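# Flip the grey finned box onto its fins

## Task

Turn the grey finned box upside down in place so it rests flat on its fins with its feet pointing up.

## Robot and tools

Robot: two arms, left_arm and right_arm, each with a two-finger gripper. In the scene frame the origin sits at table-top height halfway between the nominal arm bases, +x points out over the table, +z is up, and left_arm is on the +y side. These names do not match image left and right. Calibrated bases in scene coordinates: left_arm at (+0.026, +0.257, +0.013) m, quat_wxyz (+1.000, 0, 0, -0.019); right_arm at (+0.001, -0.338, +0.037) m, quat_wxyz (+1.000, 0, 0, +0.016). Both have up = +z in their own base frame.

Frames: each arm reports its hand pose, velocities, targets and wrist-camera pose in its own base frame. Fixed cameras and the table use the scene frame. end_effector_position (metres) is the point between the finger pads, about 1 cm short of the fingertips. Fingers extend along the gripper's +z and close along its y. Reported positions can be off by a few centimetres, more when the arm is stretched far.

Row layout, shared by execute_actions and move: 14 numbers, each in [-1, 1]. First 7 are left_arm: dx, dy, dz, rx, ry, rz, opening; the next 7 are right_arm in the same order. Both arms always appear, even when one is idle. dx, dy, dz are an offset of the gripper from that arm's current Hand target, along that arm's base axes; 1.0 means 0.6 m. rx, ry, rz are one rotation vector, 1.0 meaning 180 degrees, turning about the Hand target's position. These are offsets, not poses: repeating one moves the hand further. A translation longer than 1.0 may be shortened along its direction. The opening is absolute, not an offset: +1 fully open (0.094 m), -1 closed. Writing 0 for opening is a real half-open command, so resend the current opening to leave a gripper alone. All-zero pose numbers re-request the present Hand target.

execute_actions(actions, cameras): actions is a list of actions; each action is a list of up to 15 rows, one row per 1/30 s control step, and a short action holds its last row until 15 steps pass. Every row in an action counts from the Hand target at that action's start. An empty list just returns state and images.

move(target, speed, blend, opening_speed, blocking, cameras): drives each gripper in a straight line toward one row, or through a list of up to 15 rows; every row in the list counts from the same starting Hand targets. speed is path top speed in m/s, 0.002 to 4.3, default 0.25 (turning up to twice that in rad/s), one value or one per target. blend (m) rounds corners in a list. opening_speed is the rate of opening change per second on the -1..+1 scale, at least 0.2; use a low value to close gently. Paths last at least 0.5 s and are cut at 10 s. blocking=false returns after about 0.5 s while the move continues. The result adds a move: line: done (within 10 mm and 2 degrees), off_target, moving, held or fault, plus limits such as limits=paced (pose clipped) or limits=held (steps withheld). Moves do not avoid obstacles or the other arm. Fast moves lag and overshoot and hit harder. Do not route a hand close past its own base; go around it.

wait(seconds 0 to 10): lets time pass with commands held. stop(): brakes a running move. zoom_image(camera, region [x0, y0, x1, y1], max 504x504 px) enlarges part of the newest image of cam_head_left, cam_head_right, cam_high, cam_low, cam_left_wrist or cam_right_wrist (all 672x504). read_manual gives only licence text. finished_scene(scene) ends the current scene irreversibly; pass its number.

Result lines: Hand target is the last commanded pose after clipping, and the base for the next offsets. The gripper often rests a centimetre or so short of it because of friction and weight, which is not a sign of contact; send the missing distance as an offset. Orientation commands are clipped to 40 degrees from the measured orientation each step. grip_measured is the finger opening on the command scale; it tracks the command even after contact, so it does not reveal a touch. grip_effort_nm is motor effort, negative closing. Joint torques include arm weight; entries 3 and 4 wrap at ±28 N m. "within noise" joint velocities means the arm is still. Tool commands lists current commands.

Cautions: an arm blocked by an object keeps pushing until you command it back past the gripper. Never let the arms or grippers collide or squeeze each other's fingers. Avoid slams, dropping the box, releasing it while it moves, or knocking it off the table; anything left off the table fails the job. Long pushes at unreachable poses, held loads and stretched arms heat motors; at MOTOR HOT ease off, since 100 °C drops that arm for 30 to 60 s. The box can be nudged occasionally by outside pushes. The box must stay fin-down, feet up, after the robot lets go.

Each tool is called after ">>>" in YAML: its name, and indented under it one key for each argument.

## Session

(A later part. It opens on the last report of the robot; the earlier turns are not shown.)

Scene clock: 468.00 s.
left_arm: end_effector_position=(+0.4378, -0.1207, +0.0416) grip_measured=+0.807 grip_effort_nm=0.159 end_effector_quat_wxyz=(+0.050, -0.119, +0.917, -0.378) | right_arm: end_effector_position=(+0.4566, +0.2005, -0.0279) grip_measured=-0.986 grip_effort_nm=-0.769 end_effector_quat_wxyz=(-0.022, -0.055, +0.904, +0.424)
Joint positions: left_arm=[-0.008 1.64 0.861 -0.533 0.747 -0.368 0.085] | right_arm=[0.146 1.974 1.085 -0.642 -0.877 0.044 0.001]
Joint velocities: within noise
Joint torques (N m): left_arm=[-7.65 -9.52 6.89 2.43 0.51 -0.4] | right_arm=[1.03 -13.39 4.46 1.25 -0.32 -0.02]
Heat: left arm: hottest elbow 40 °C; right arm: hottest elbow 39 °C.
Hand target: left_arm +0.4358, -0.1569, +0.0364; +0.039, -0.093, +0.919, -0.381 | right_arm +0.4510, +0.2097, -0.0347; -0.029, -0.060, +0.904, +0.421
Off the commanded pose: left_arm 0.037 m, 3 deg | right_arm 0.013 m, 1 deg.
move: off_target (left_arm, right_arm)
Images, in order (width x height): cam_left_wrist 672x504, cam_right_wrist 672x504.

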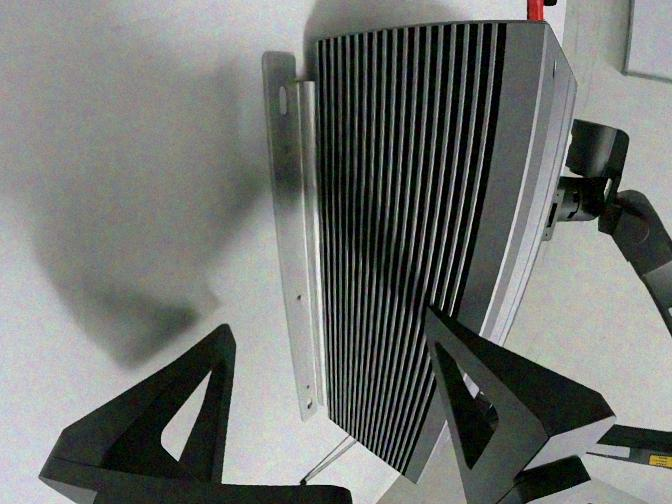

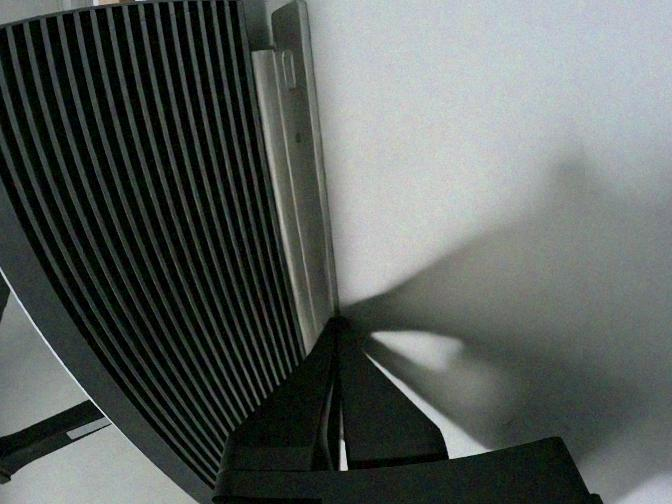

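>>> move:
  target: [0.005,-0.025,0.09,0,0,0,0.81, 0,0,0,0,0,0,-1]
  speed: 0.06

Scene clock: 472.77 s.
left_arm: end_effector_position=(+0.4225, -0.1225, +0.0457) grip_measured=+0.807 grip_effort_nm=0.159 end_effector_quat_wxyz=(+0.016, -0.157, +0.924, -0.348) | right_arm: end_effector_position=(+0.4566, +0.2005, -0.0279) grip_measured=-0.986 grip_effort_nm=-0.764 end_effector_quat_wxyz=(-0.022, -0.055, +0.904, +0.424)
Joint positions: left_arm=[-0.031 1.604 0.861 -0.621 0.686 -0.441 0.085] | right_arm=[0.146 1.974 1.085 -0.642 -0.877 0.044 0.001]
Joint velocities: within noise
Joint torques (N m): left_arm=[-8.64 -14.27 10.99 0.95 2.65 -0.11] | right_arm=[1.67 -13.98 4.51 1.01 -0.36 -0.03]
Heat: left arm: hottest elbow 39 °C; right arm: hottest elbow 38 °C.
Hand target: left_arm +0.4387, -0.1719, +0.0903; +0.039, -0.093, +0.919, -0.381 | right_arm +0.4510, +0.2097, -0.0347; -0.029, -0.060, +0.904, +0.421
Off the commanded pose: left_arm 0.069 m, 9 deg | right_arm 0.013 m, 1 deg.
move: off_target (left_arm, right_arm)

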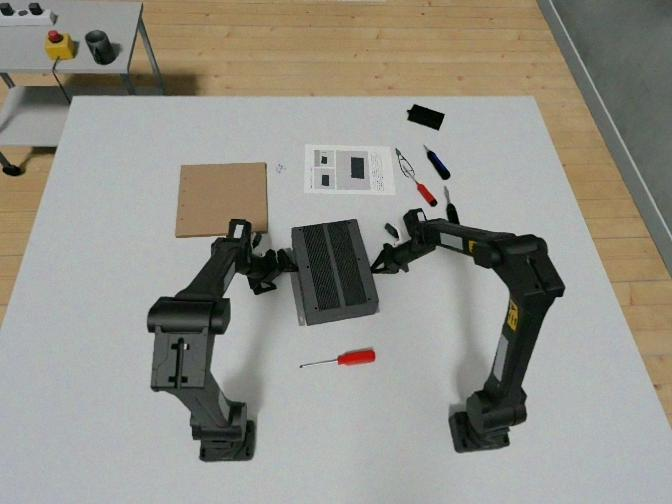

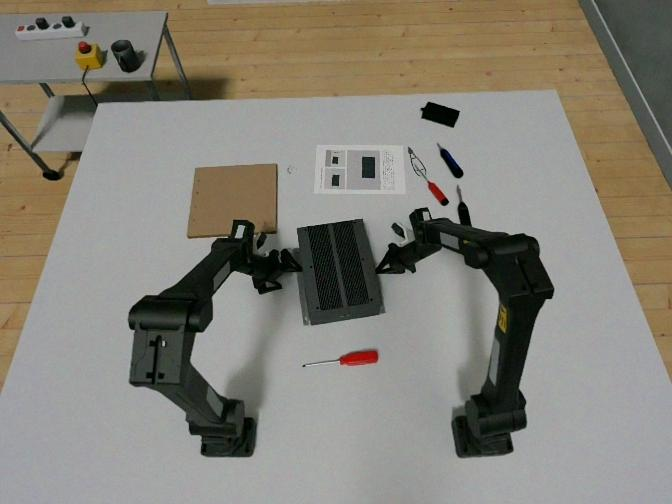

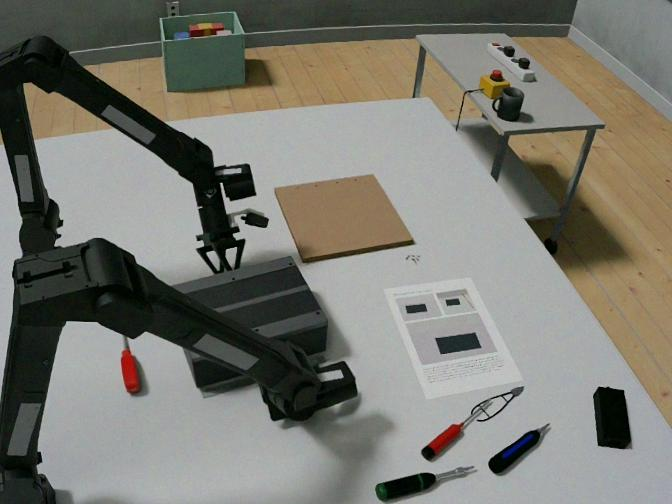

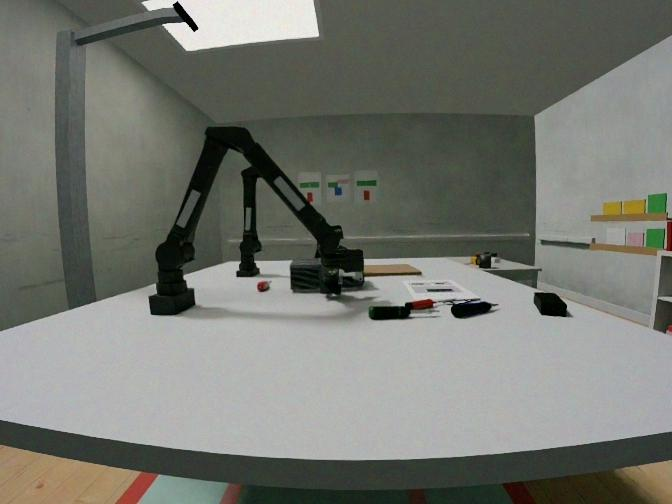

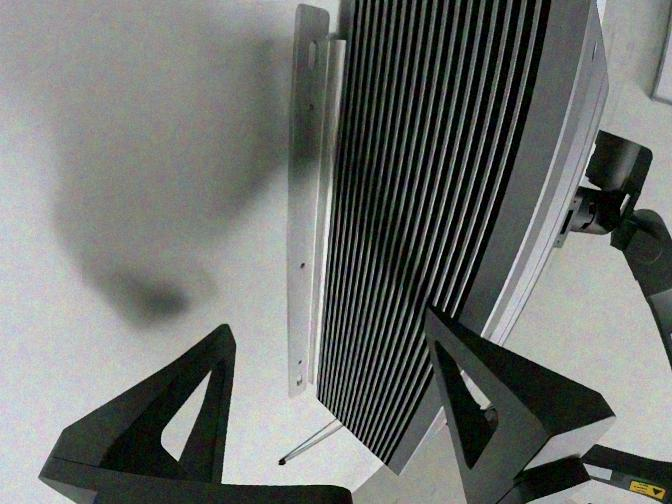

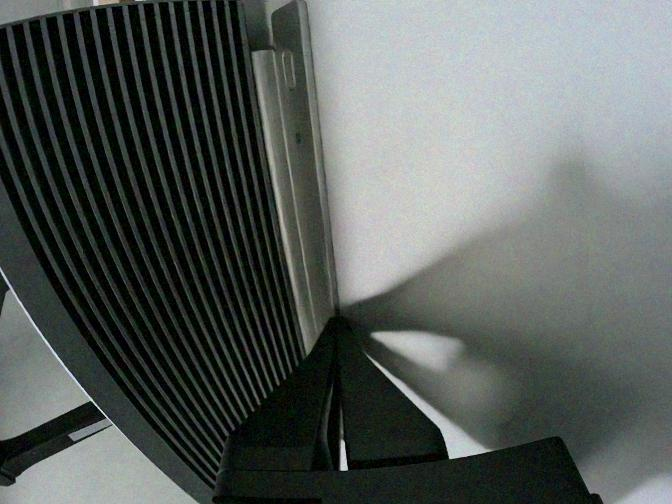

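>>> move:
  target: [0.012,-0.04,0.08,0,0,0,0.81, 0,0,0,0,0,0,-1]
  speed: 0.06
  cameras: ["cam_left_wrist","cam_low"]

Scene clock: 479.27 s.
left_arm: end_effector_position=(+0.4278, -0.1954, +0.1269) grip_measured=+0.808 grip_effort_nm=0.110 end_effector_quat_wxyz=(+0.024, -0.091, +0.922, -0.376) | right_arm: end_effector_position=(+0.4597, +0.1934, -0.0278) grip_measured=-0.986 grip_effort_nm=-0.769 end_effector_quat_wxyz=(-0.017, -0.050, +0.906, +0.419)
Joint positions: left_arm=[-0.185 1.5 0.971 -0.722 0.715 -0.502 0.085] | right_arm=[0.134 1.969 1.084 -0.642 -0.865 0.044 0.001]
Joint velocities: within noise
Joint torques (N m): left_arm=[-0.09 -9.64 10.93 1.55 0.56 -0.28] | right_arm=[2.02 -13.1 4.62 1.22 -0.87 -0.02]
Heat: left arm: hottest elbow 40 °C; right arm: hottest elbow 38 °C.
Hand target: left_arm +0.4460, -0.1958, +0.1385; +0.039, -0.093, +0.919, -0.381 | right_arm +0.4509, +0.2097, -0.0347; -0.029, -0.060, +0.904, +0.421
Off the commanded pose: left_arm 0.021 m, 2 deg | right_arm 0.020 m, 2 deg.
move: off_target (left_arm, right_arm)
Images, in order (width x height): cam_low 672x504, cam_left_wrist 672x504.

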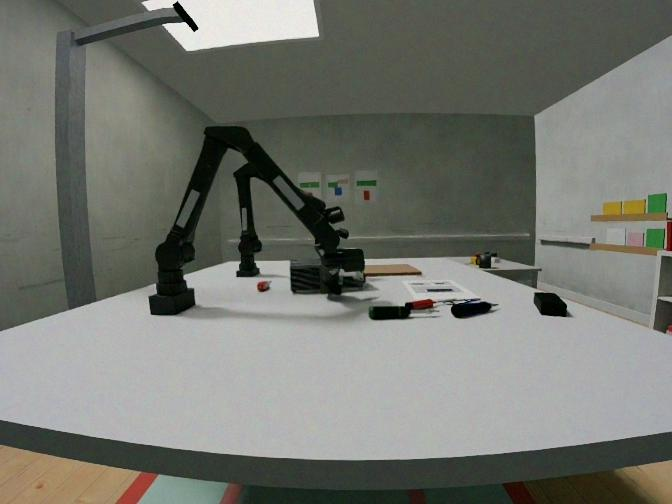

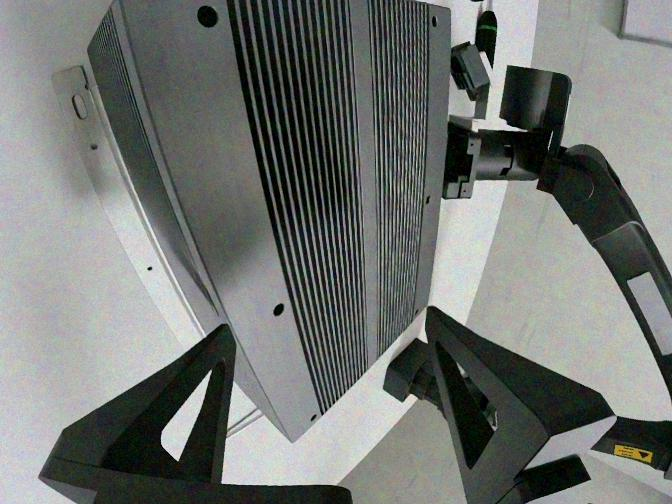

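>>> move:
  target:
    - [-0.035,0.185,0.0,0,0,0,1, 0,0,0,0,0,0,-1]
    - [-0.032,0.176,-0.171,0,0,0,1, 0,0,0,0,0,0,-1]
    - [-0.03,0.14,-0.171,0,0,0,1, 0,0,0,0,0,0,-1]
  speed: 0.2

Scene clock: 493.97 s.
left_arm: end_effector_position=(+0.4284, -0.1106, +0.0439) grip_measured=+0.997 grip_effort_nm=0.154 end_effector_quat_wxyz=(+0.046, -0.087, +0.919, -0.383) | right_arm: end_effector_position=(+0.4597, +0.1934, -0.0278) grip_measured=-0.986 grip_effort_nm=-0.764 end_effector_quat_wxyz=(-0.017, -0.050, +0.906, +0.419)
Joint positions: left_arm=[0.023 1.638 0.866 -0.61 0.773 -0.242 0.094] | right_arm=[0.134 1.969 1.084 -0.642 -0.865 0.044 0.001]
Joint velocities: within noise
Joint torques (N m): left_arm=[-1.08 -9.35 6.35 1.44 0.41 -0.27] | right_arm=[2.43 -13.57 4.38 1.22 -0.89 -0.03]
Heat: left arm: hottest elbow 43 °C; right arm: hottest elbow 38 °C.
Hand target: left_arm +0.4279, -0.1119, +0.0358; +0.039, -0.093, +0.919, -0.381 | right_arm +0.4509, +0.2097, -0.0347; -0.029, -0.060, +0.904, +0.421
Off the commanded pose: left_arm 0.008 m, 1 deg | right_arm 0.020 m, 2 deg.
move: off_target (right_arm)

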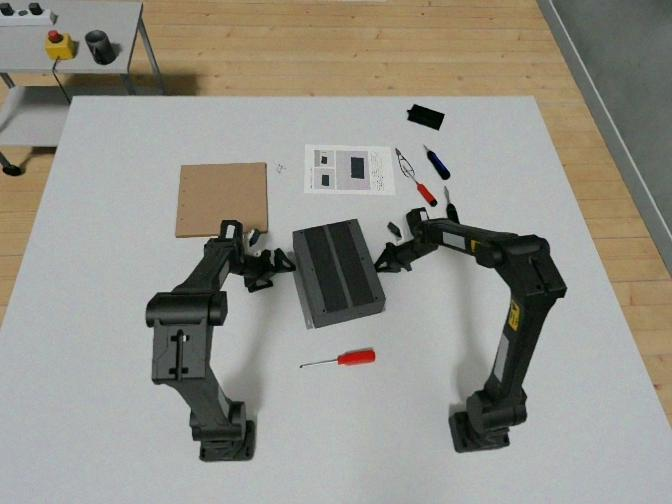

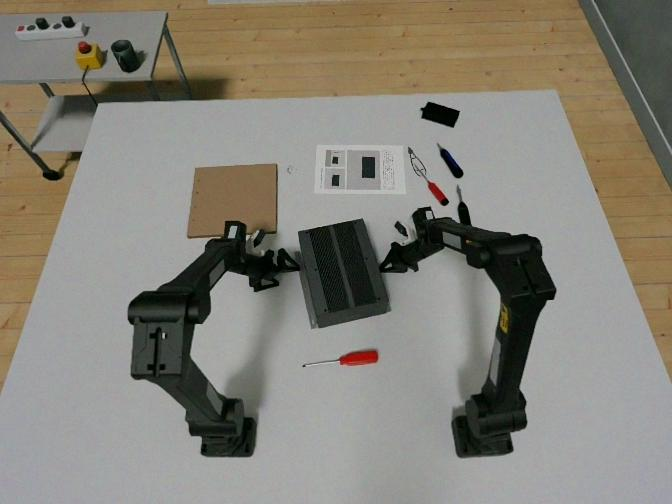

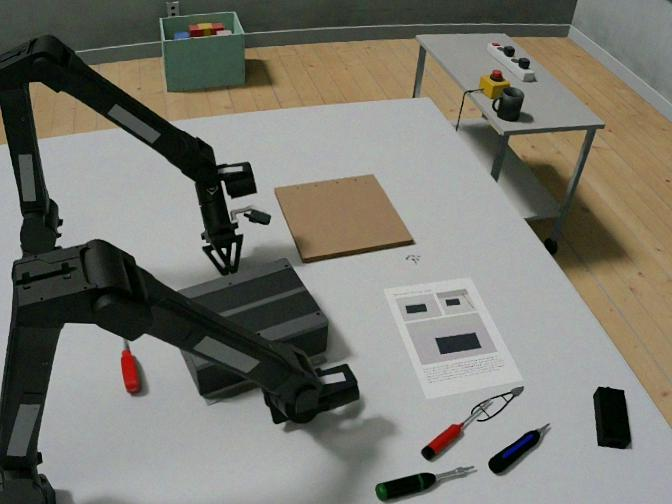

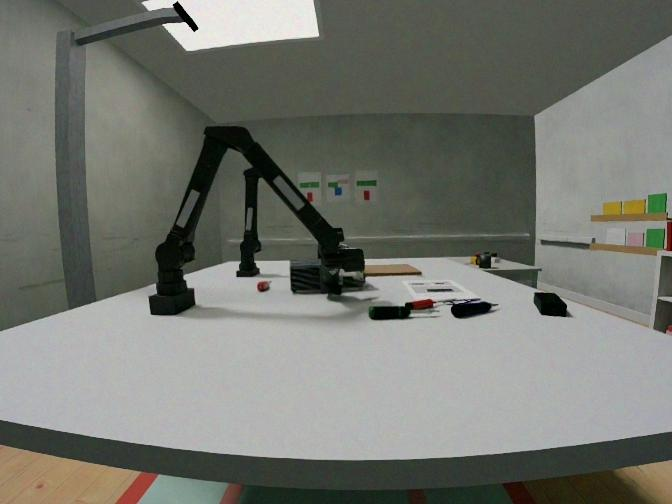

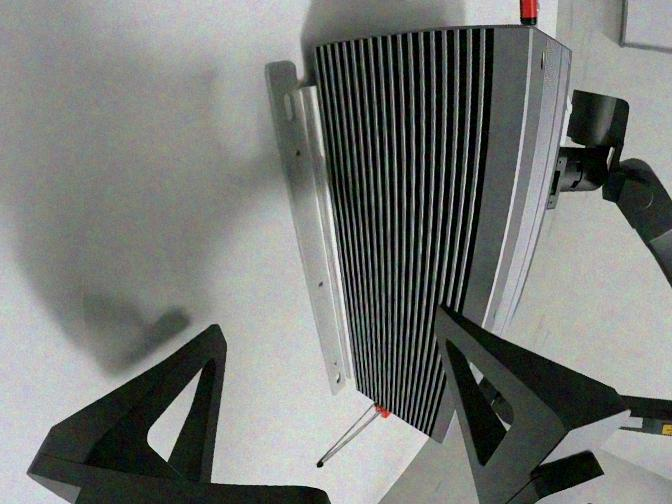

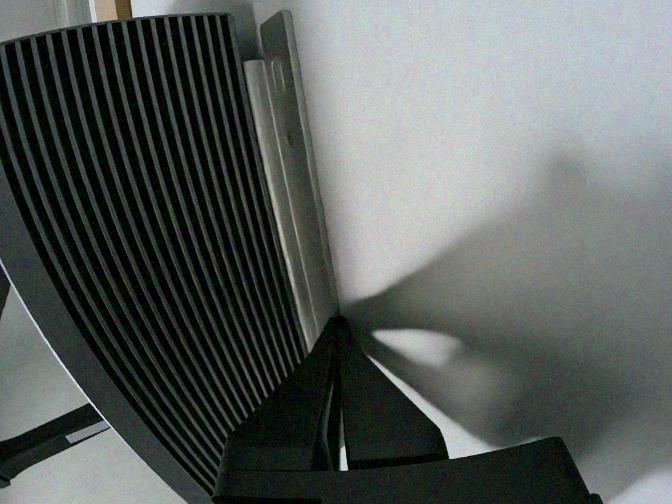

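>>> move:
  target: [0.018,-0.13,0.0,0,0,0,1, 0,0.015,-0.003,0,0,0,-1]
  speed: 0.08
  cameras: ["cam_left_wrist","cam_right_wrist"]

Scene clock: 500.33 s.
left_arm: end_effector_position=(+0.4368, -0.1274, +0.0440) grip_measured=+0.997 grip_effort_nm=0.159 end_effector_quat_wxyz=(+0.054, -0.136, +0.917, -0.372) | right_arm: end_effector_position=(+0.4599, +0.1934, -0.0280) grip_measured=-0.986 grip_effort_nm=-0.769 end_effector_quat_wxyz=(-0.018, -0.041, +0.907, +0.419)
Joint positions: left_arm=[-0.031 1.619 0.844 -0.497 0.721 -0.44 0.094] | right_arm=[0.134 1.967 1.079 -0.629 -0.865 0.068 0.001]
Joint velocities: within noise
Joint torques (N m): left_arm=[-11.87 -7.59 7.94 3.54 0.73 -0.6] | right_arm=[3.84 -13.51 4.74 1.61 -0.85 0]
Heat: left arm: hottest elbow 42 °C; right arm: hottest elbow 38 °C.
Hand target: left_arm +0.4388, -0.1899, +0.0358; +0.039, -0.093, +0.919, -0.381 | right_arm +0.4509, +0.2187, -0.0365; -0.029, -0.060, +0.904, +0.421
Off the commanded pose: left_arm 0.063 m, 5 deg | right_arm 0.028 m, 3 deg.
move: off_target (left_arm, right_arm)
Images, in order (width x height): cam_left_wrist 672x504, cam_right_wrist 672x504.

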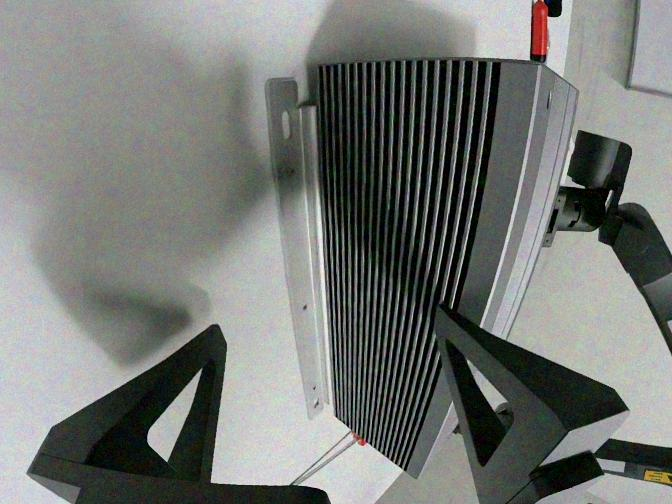

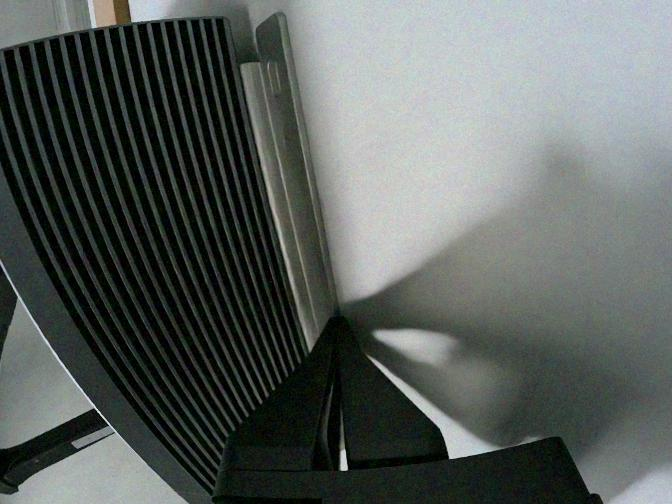

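>>> move:
  target: [0.015,-0.03,0.09,0,0,0,1, 0,0.0,0,0,0,0,-1]
  speed: 0.08
  cameras: ["cam_left_wrist","cam_right_wrist","cam_head_left"]

Scene clock: 505.43 s.
left_arm: end_effector_position=(+0.4310, -0.1279, +0.0483) grip_measured=+0.997 grip_effort_nm=0.159 end_effector_quat_wxyz=(+0.026, -0.184, +0.922, -0.341) | right_arm: end_effector_position=(+0.4599, +0.1934, -0.0280) grip_measured=-0.986 grip_effort_nm=-0.769 end_effector_quat_wxyz=(-0.018, -0.041, +0.907, +0.419)
Joint positions: left_arm=[-0.053 1.595 0.861 -0.574 0.654 -0.536 0.094] | right_arm=[0.134 1.967 1.079 -0.629 -0.865 0.068 0.001]
Joint velocities: within noise
Joint torques (N m): left_arm=[-12.92 -12.51 12.16 1.65 3.02 -0.1] | right_arm=[2.96 -13.39 5 1.84 -0.84 0.03]
Heat: left arm: hottest elbow 42 °C; right arm: hottest elbow 37 °C.
Hand target: left_arm +0.4476, -0.2079, +0.0897; +0.039, -0.093, +0.919, -0.381 | right_arm +0.4509, +0.2187, -0.0366; -0.029, -0.060, +0.904, +0.421
Off the commanded pose: left_arm 0.092 m, 12 deg | right_arm 0.028 m, 3 deg.
move: off_target (left_arm, right_arm)
Images, in order (width x height): cam_head_left 672x504, cam_left_wrist 672x504, cam_right_wrist 672x504.

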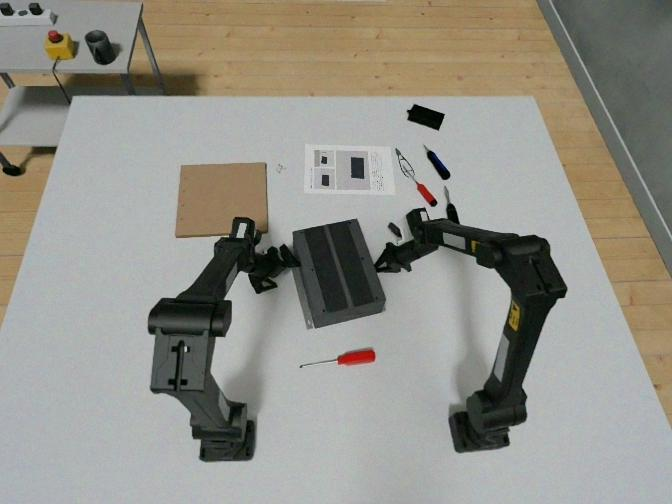

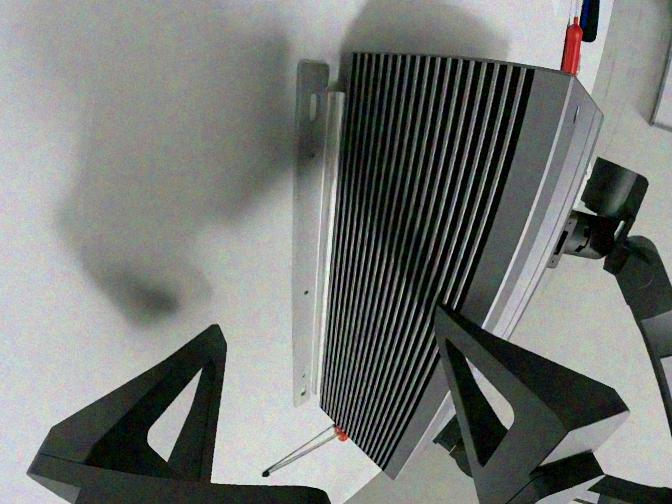

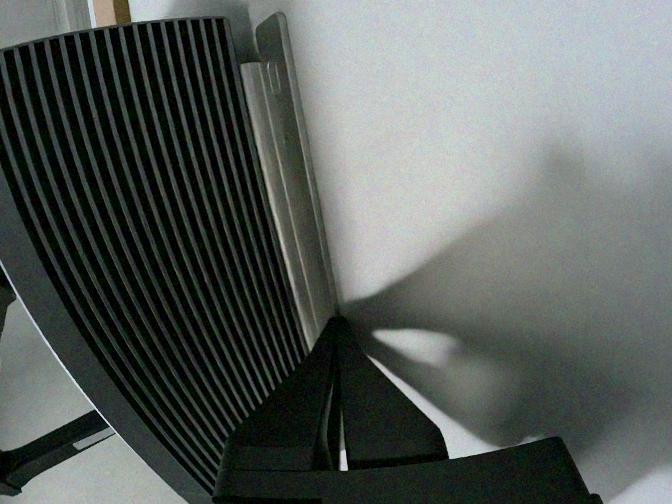

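>>> move:
  target: [0.02,-0.1,0.03,0,0,0,1, 0,0.01,0,0,0,0,-1]
  speed: 0.06
  cameras: ["cam_left_wrist","cam_right_wrist","cam_head_left"]

Scene clock: 513.83 s.
left_arm: end_effector_position=(+0.4300, -0.1590, +0.0528) grip_measured=+0.997 grip_effort_nm=0.159 end_effector_quat_wxyz=(+0.011, -0.213, +0.924, -0.319) | right_arm: end_effector_position=(+0.4705, +0.1677, -0.0279) grip_measured=-0.986 grip_effort_nm=-0.764 end_effector_quat_wxyz=(-0.001, -0.019, +0.915, +0.404)
Joint positions: left_arm=[-0.143 1.585 0.88 -0.575 0.589 -0.685 0.094] | right_arm=[0.087 1.955 1.075 -0.622 -0.83 0.076 0.001]
Joint velocities: within noise
Joint torques (N m): left_arm=[-15.62 -11.93 15.06 2.88 3.89 0.01] | right_arm=[8 -12.69 4.6 1.73 -2.2 0.02]
Heat: left arm: hottest elbow 43 °C; right arm: hottest elbow 37 °C.
Hand target: left_arm +0.4598, -0.2679, +0.1079; +0.039, -0.093, +0.919, -0.381 | right_arm +0.4509, +0.2247, -0.0366; -0.029, -0.060, +0.904, +0.421
Off the commanded pose: left_arm 0.126 m, 16 deg | right_arm 0.061 m, 6 deg.
move: off_target (left_arm, right_arm)
Images, in order (width x height): cam_head_left 672x504, cam_left_wrist 672x504, cam_right_wrist 672x504.

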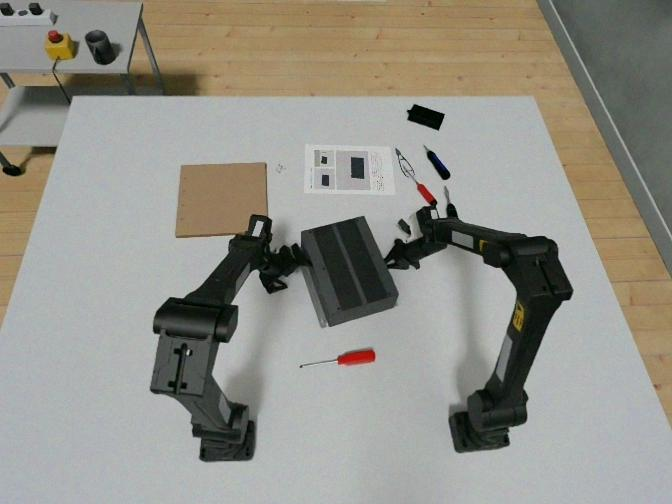

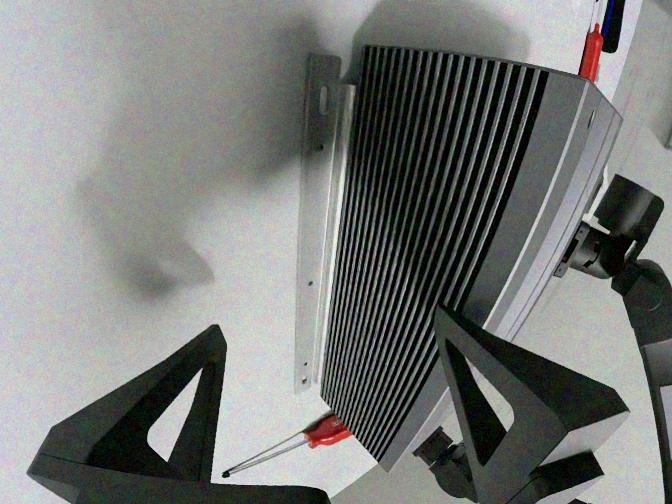

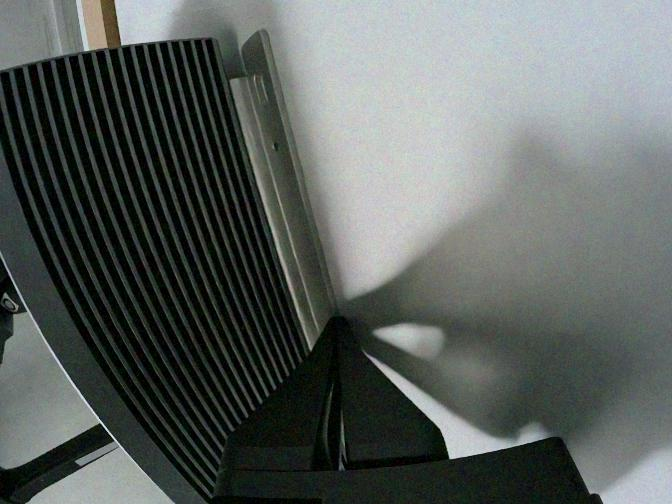

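>>> move:
  target: [0.03,-0.02,0.07,0,0,0,1, -0.01,0.11,0,0,0,0,-1]
  speed: 0.08
  cameras: ["cam_left_wrist","cam_right_wrist","cam_head_left"]

Scene clock: 544.13 s.
left_arm: end_effector_position=(+0.4749, -0.1926, +0.1231) grip_measured=+0.997 grip_effort_nm=0.159 end_effector_quat_wxyz=(+0.039, -0.185, +0.921, -0.341) | right_arm: end_effector_position=(+0.4788, +0.1769, -0.0273) grip_measured=-0.986 grip_effort_nm=-0.769 end_effector_quat_wxyz=(+0.023, +0.018, +0.917, +0.398)
Joint positions: left_arm=[-0.194 1.566 1.056 -0.672 0.599 -0.712 0.094] | right_arm=[0.111 1.931 1.034 -0.476 -0.801 0.233 0.001]
Joint velocities: within noise
Joint torques (N m): left_arm=[-12.57 -10.34 13.01 2.62 2.85 0.02] | right_arm=[15.44 -11.4 5.48 1.72 -2.74 0.24]
Heat: left arm: hottest wrist yaw 56 °C; right arm: hottest elbow 36 °C.
Hand target: left_arm +0.4777, -0.2798, +0.1496; +0.039, -0.093, +0.919, -0.381 | right_arm +0.4449, +0.2907, -0.0365; -0.028, -0.060, +0.904, +0.421
Off the commanded pose: left_arm 0.091 m, 12 deg | right_arm 0.119 m, 11 deg.
move: off_target (left_arm, right_arm)
Images, in order (width x height): cam_head_left 672x504, cam_left_wrist 672x504, cam_right_wrist 672x504.

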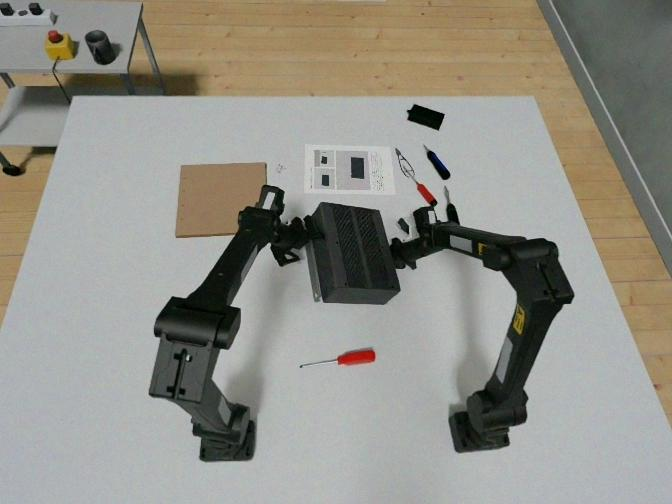

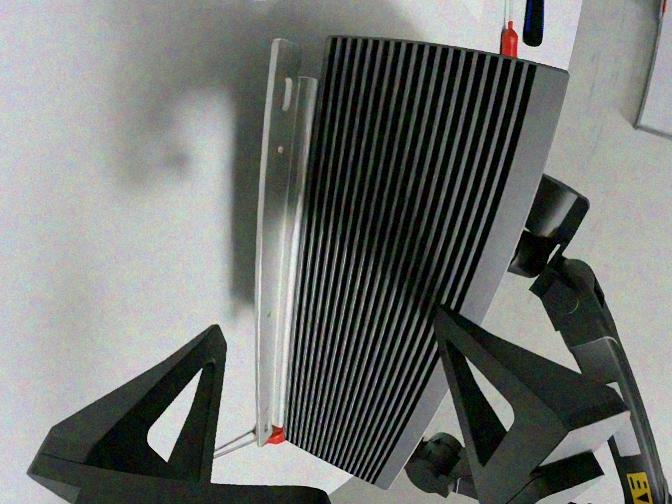

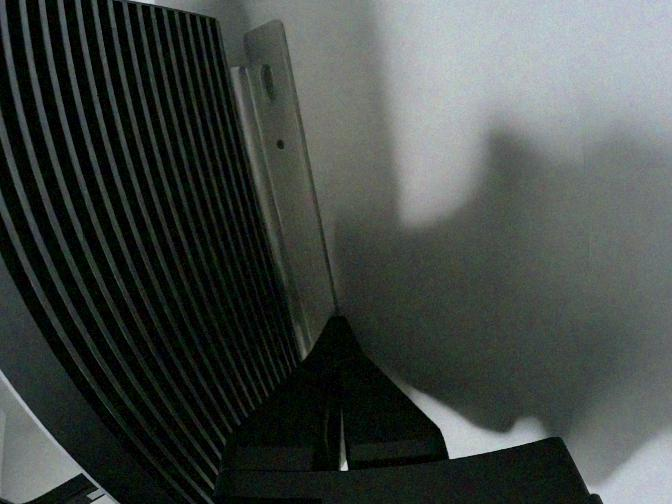

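>>> move:
  target: [0.0,-0.03,0.08,0,0,0,1, 0,0,0,0,0,0,-1]
  speed: 0.1
  cameras: ["cam_left_wrist","cam_right_wrist","cam_head_left"]

Scene clock: 555.83 s.
left_arm: end_effector_position=(+0.4852, -0.1942, +0.1417) grip_measured=+0.997 grip_effort_nm=0.164 end_effector_quat_wxyz=(+0.033, -0.213, +0.920, -0.326) | right_arm: end_effector_position=(+0.4734, +0.1909, -0.0274) grip_measured=-0.985 grip_effort_nm=-0.808 end_effector_quat_wxyz=(+0.023, -0.008, +0.911, +0.411)
Joint positions: left_arm=[-0.203 1.566 1.122 -0.745 0.563 -0.77 0.094] | right_arm=[0.133 1.938 1.032 -0.464 -0.83 0.203 0.001]
Joint velocities: within noise
Joint torques (N m): left_arm=[-14.39 -14.27 14.17 1.54 3.79 0.31] | right_arm=[14.21 -12.1 6.35 1.4 -1.42 0.63]
Heat: left arm: hottest wrist yaw 54 °C; right arm: hottest elbow 37 °C.
Hand target: left_arm +0.4777, -0.2979, +0.1976; +0.039, -0.093, +0.919, -0.381 | right_arm +0.4450, +0.2907, -0.0366; -0.029, -0.060, +0.904, +0.421
Off the commanded pose: left_arm 0.118 m, 15 deg | right_arm 0.104 m, 9 deg.
move: off_target (left_arm, right_arm)
Images, in order (width x height): cam_head_left 672x504, cam_left_wrist 672x504, cam_right_wrist 672x504.

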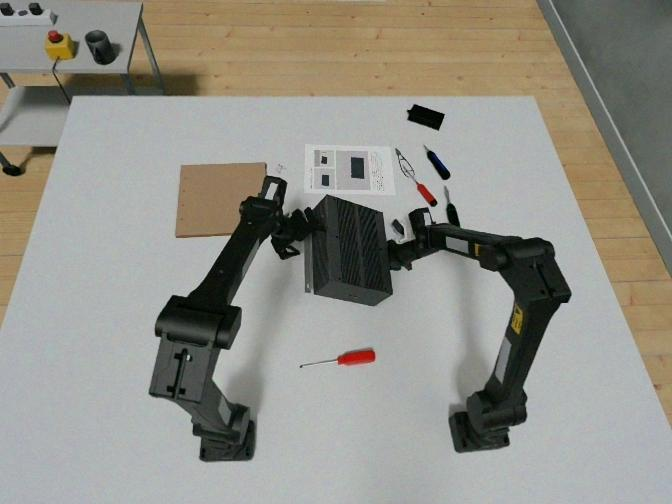

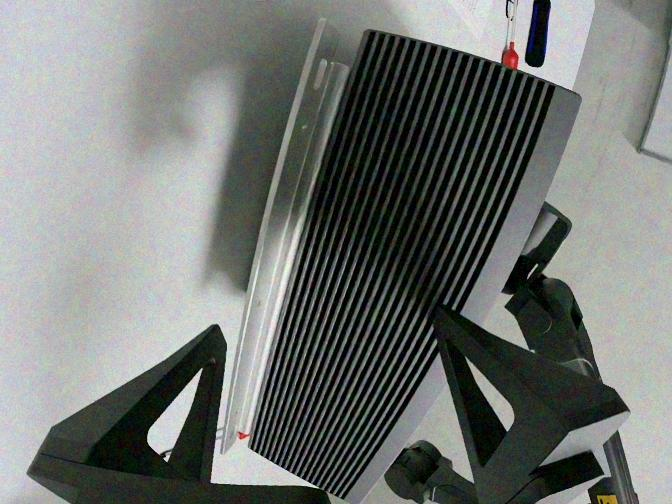

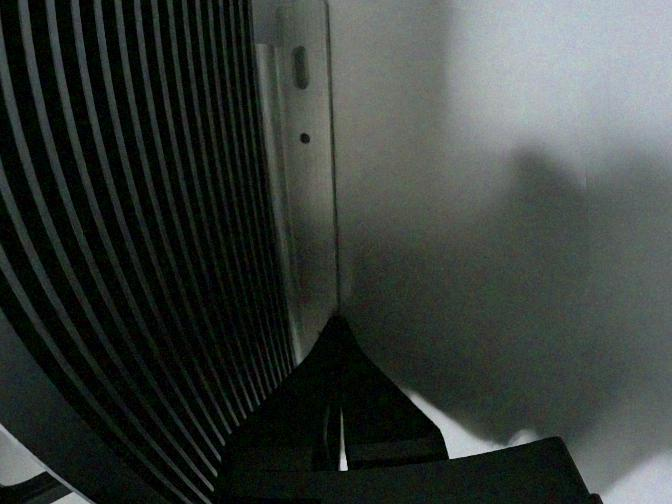

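>>> move:
  target: [0.0,-0.014,-0.015,-0.0925,-0.0189,0,1, 0,0,0,0,0,0,-1]
  speed: 0.1
  cameras: ["cam_left_wrist","cam_right_wrist","cam_head_left"]

Scene clock: 582.17 s.
left_arm: end_effector_position=(+0.4961, -0.2323, +0.1922) grip_measured=+1.000 grip_effort_nm=-0.066 end_effector_quat_wxyz=(+0.093, -0.140, +0.860, -0.482) | right_arm: end_effector_position=(+0.4729, +0.1979, -0.0273) grip_measured=-0.986 grip_effort_nm=-0.769 end_effector_quat_wxyz=(+0.017, +0.009, +0.916, +0.401)
Joint positions: left_arm=[-0.208 1.512 1.034 -0.374 0.81 -0.85 0.094] | right_arm=[0.154 1.931 1.029 -0.452 -0.803 0.266 0.001]
Joint velocities: within noise
Joint torques (N m): left_arm=[-11.11 -8.41 9.29 4.05 2.7 -0.54] | right_arm=[13.45 -11.16 6.53 1.2 -2.59 0.07]
Heat: left arm: hottest wrist yaw 65 °C; right arm: hottest elbow 38 °C.
Hand target: left_arm +0.4777, -0.3063, +0.1888; +0.052, -0.086, +0.852, -0.513 | right_arm +0.4449, +0.2908, -0.0366; -0.029, -0.060, +0.904, +0.421
Off the commanded pose: left_arm 0.076 m, 9 deg | right_arm 0.097 m, 10 deg.
move: off_target (left_arm, right_arm)
Images, in order (width x height): cam_head_left 672x504, cam_left_wrist 672x504, cam_right_wrist 672x504.

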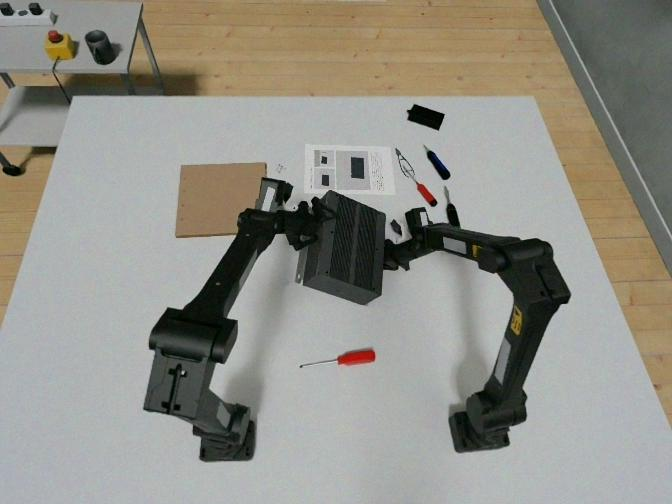

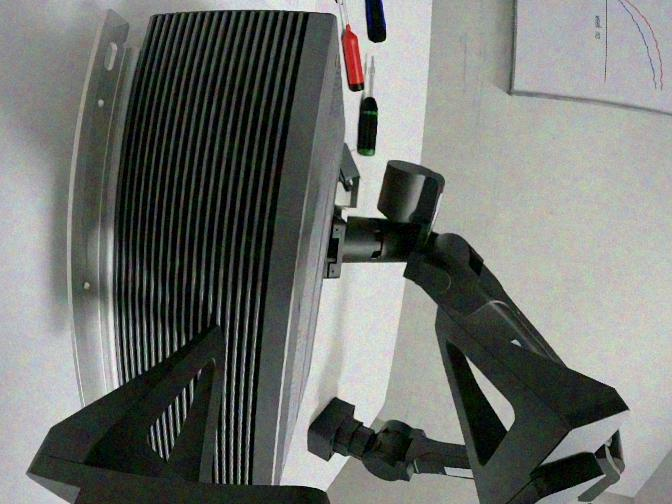

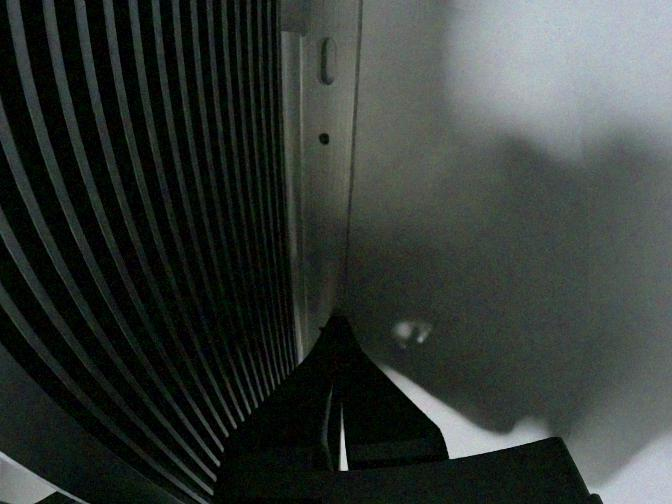

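>>> move:
  target: [0.01,-0.02,0.1,0,0,0,1, 0.01,-0.07,0,0,0,0,-1]
  speed: 0.1
  cameras: ["cam_left_wrist","cam_right_wrist","cam_head_left","cam_high"]

Scene clock: 612.33 s.
left_arm: end_effector_position=(+0.4935, -0.2373, +0.1974) grip_measured=+1.000 grip_effort_nm=-0.071 end_effector_quat_wxyz=(+0.072, -0.152, +0.867, -0.469) | right_arm: end_effector_position=(+0.4706, +0.1982, -0.0257) grip_measured=-0.986 grip_effort_nm=-0.769 end_effector_quat_wxyz=(+0.011, -0.027, +0.910, +0.414)
Joint positions: left_arm=[-0.222 1.512 1.072 -0.461 0.794 -0.858 0.094] | right_arm=[0.146 1.948 1.056 -0.518 -0.842 0.159 0.001]
Joint velocities: within noise
Joint torques (N m): left_arm=[-11.63 -12.57 14.76 2.13 2.98 -0.68] | right_arm=[7.82 -11.52 6.41 0.16 -1.45 -0.01]
Heat: left arm: hottest wrist yaw 59 °C; right arm: hottest elbow 38 °C.
Hand target: left_arm +0.4838, -0.3183, +0.2488; +0.052, -0.086, +0.853, -0.513 | right_arm +0.4510, +0.2488, -0.0364; -0.028, -0.060, +0.904, +0.421
Off the commanded pose: left_arm 0.096 m, 9 deg | right_arm 0.055 m, 6 deg.
move: off_target (left_arm, right_arm)
Images, in order (width x height): cam_head_left 672x504, cam_high 672x504, cam_left_wrist 672x504, cam_right_wrist 672x504.

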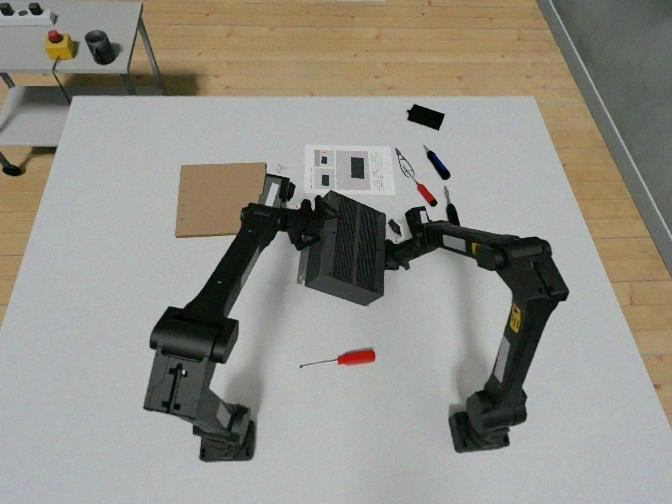

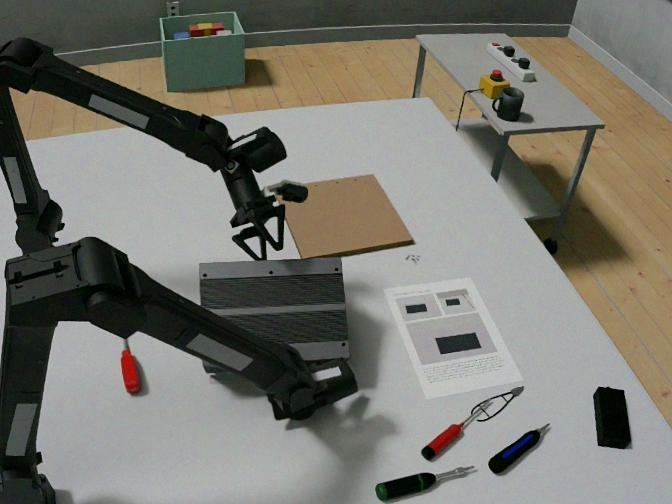

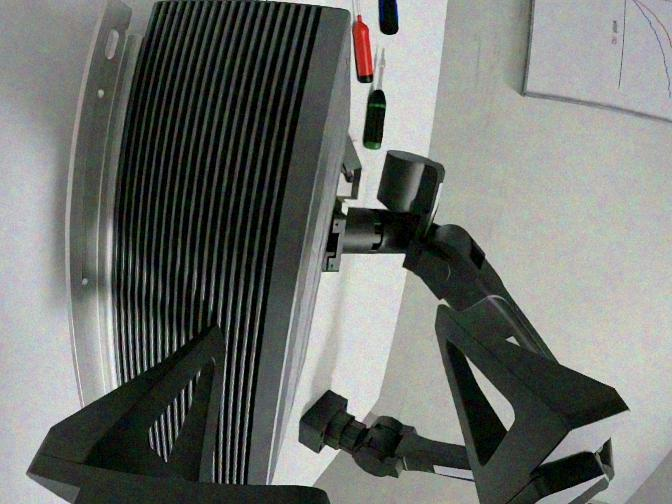

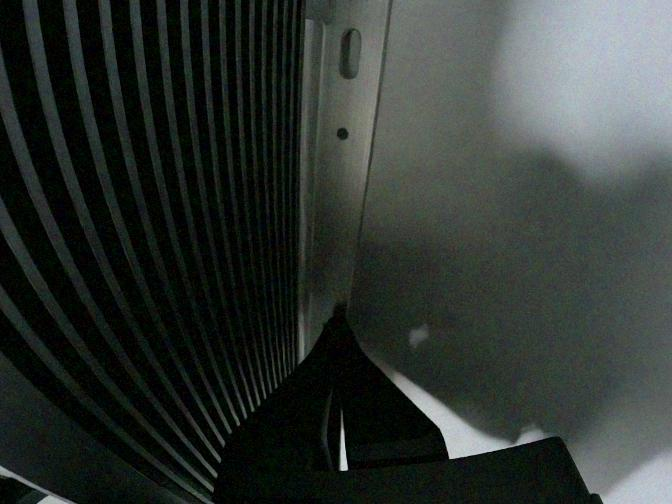

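>>> move:
  target:
    - [0.0,0.022,-0.073,0,0,0,1, 0,0.02,0,0,0,0,-1]
    - [0.0,0.075,-0.15,0,0,0,1, 0,0.02,0,0,0,0,-1]
  speed: 0.05
  cameras: ["cam_left_wrist","cam_right_wrist","cam_head_left","cam_high"]

Scene clock: 660.53 s.
left_arm: end_effector_position=(+0.5027, -0.1960, +0.1317) grip_measured=+1.000 grip_effort_nm=-0.071 end_effector_quat_wxyz=(+0.087, -0.151, +0.868, -0.465) | right_arm: end_effector_position=(+0.4686, +0.2081, -0.0247) grip_measured=-0.986 grip_effort_nm=-0.769 end_effector_quat_wxyz=(+0.000, -0.019, +0.911, +0.413)
Joint positions: left_arm=[-0.135 1.602 0.988 -0.337 0.826 -0.758 0.094] | right_arm=[0.167 1.948 1.061 -0.519 -0.839 0.199 0.001]
Joint velocities: within noise
Joint torques (N m): left_arm=[-11.11 -12.69 9.62 2.8 4.09 -0.53] | right_arm=[7.24 -11.46 6.13 1.2 -1.45 -0.05]
Heat: left arm: hottest wrist yaw 65 °C; right arm: hottest elbow 39 °C.
Hand target: left_arm +0.4837, -0.2733, +0.1587; +0.052, -0.086, +0.853, -0.513 | right_arm +0.4510, +0.2607, -0.0365; -0.028, -0.060, +0.904, +0.421
Off the commanded pose: left_arm 0.084 m, 10 deg | right_arm 0.057 m, 6 deg.
move: off_target (left_arm, right_arm)
Images, in order (width x height): cam_head_left 672x504, cam_high 672x504, cam_left_wrist 672x504, cam_right_wrist 672x504.

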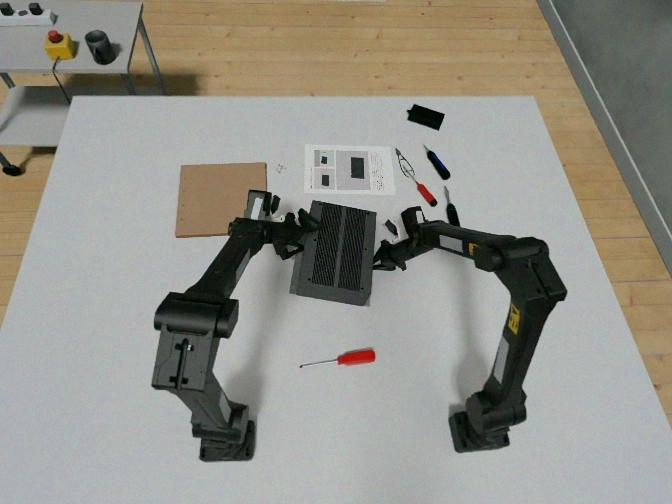

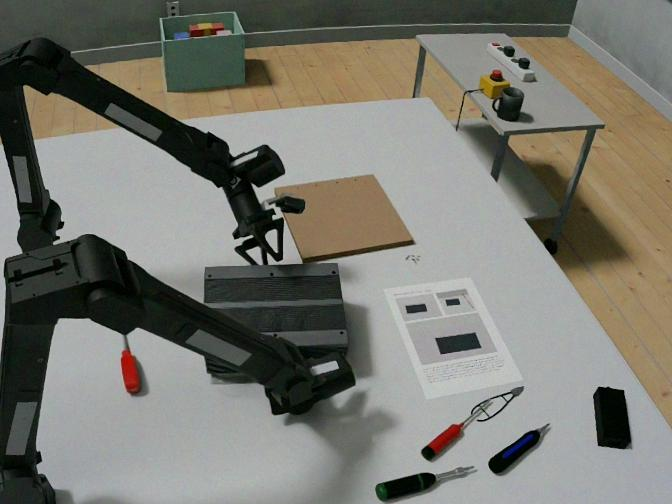

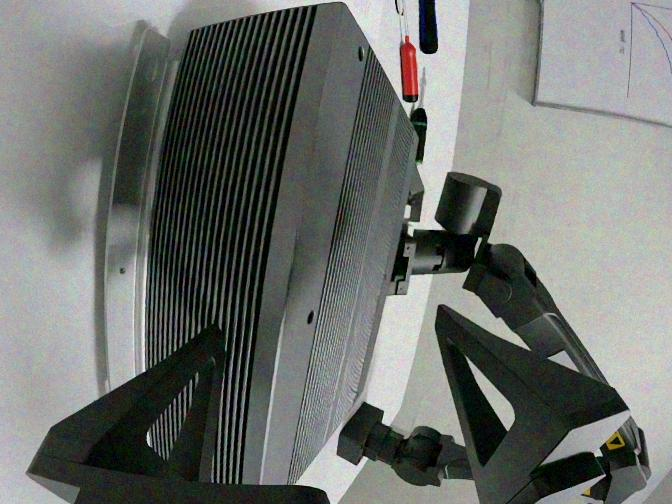

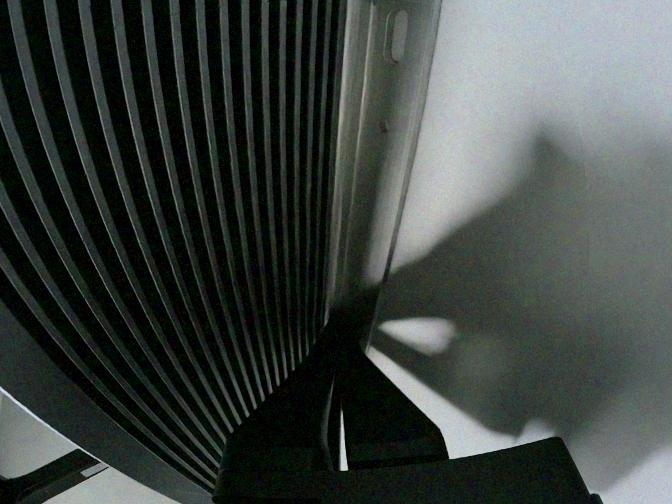

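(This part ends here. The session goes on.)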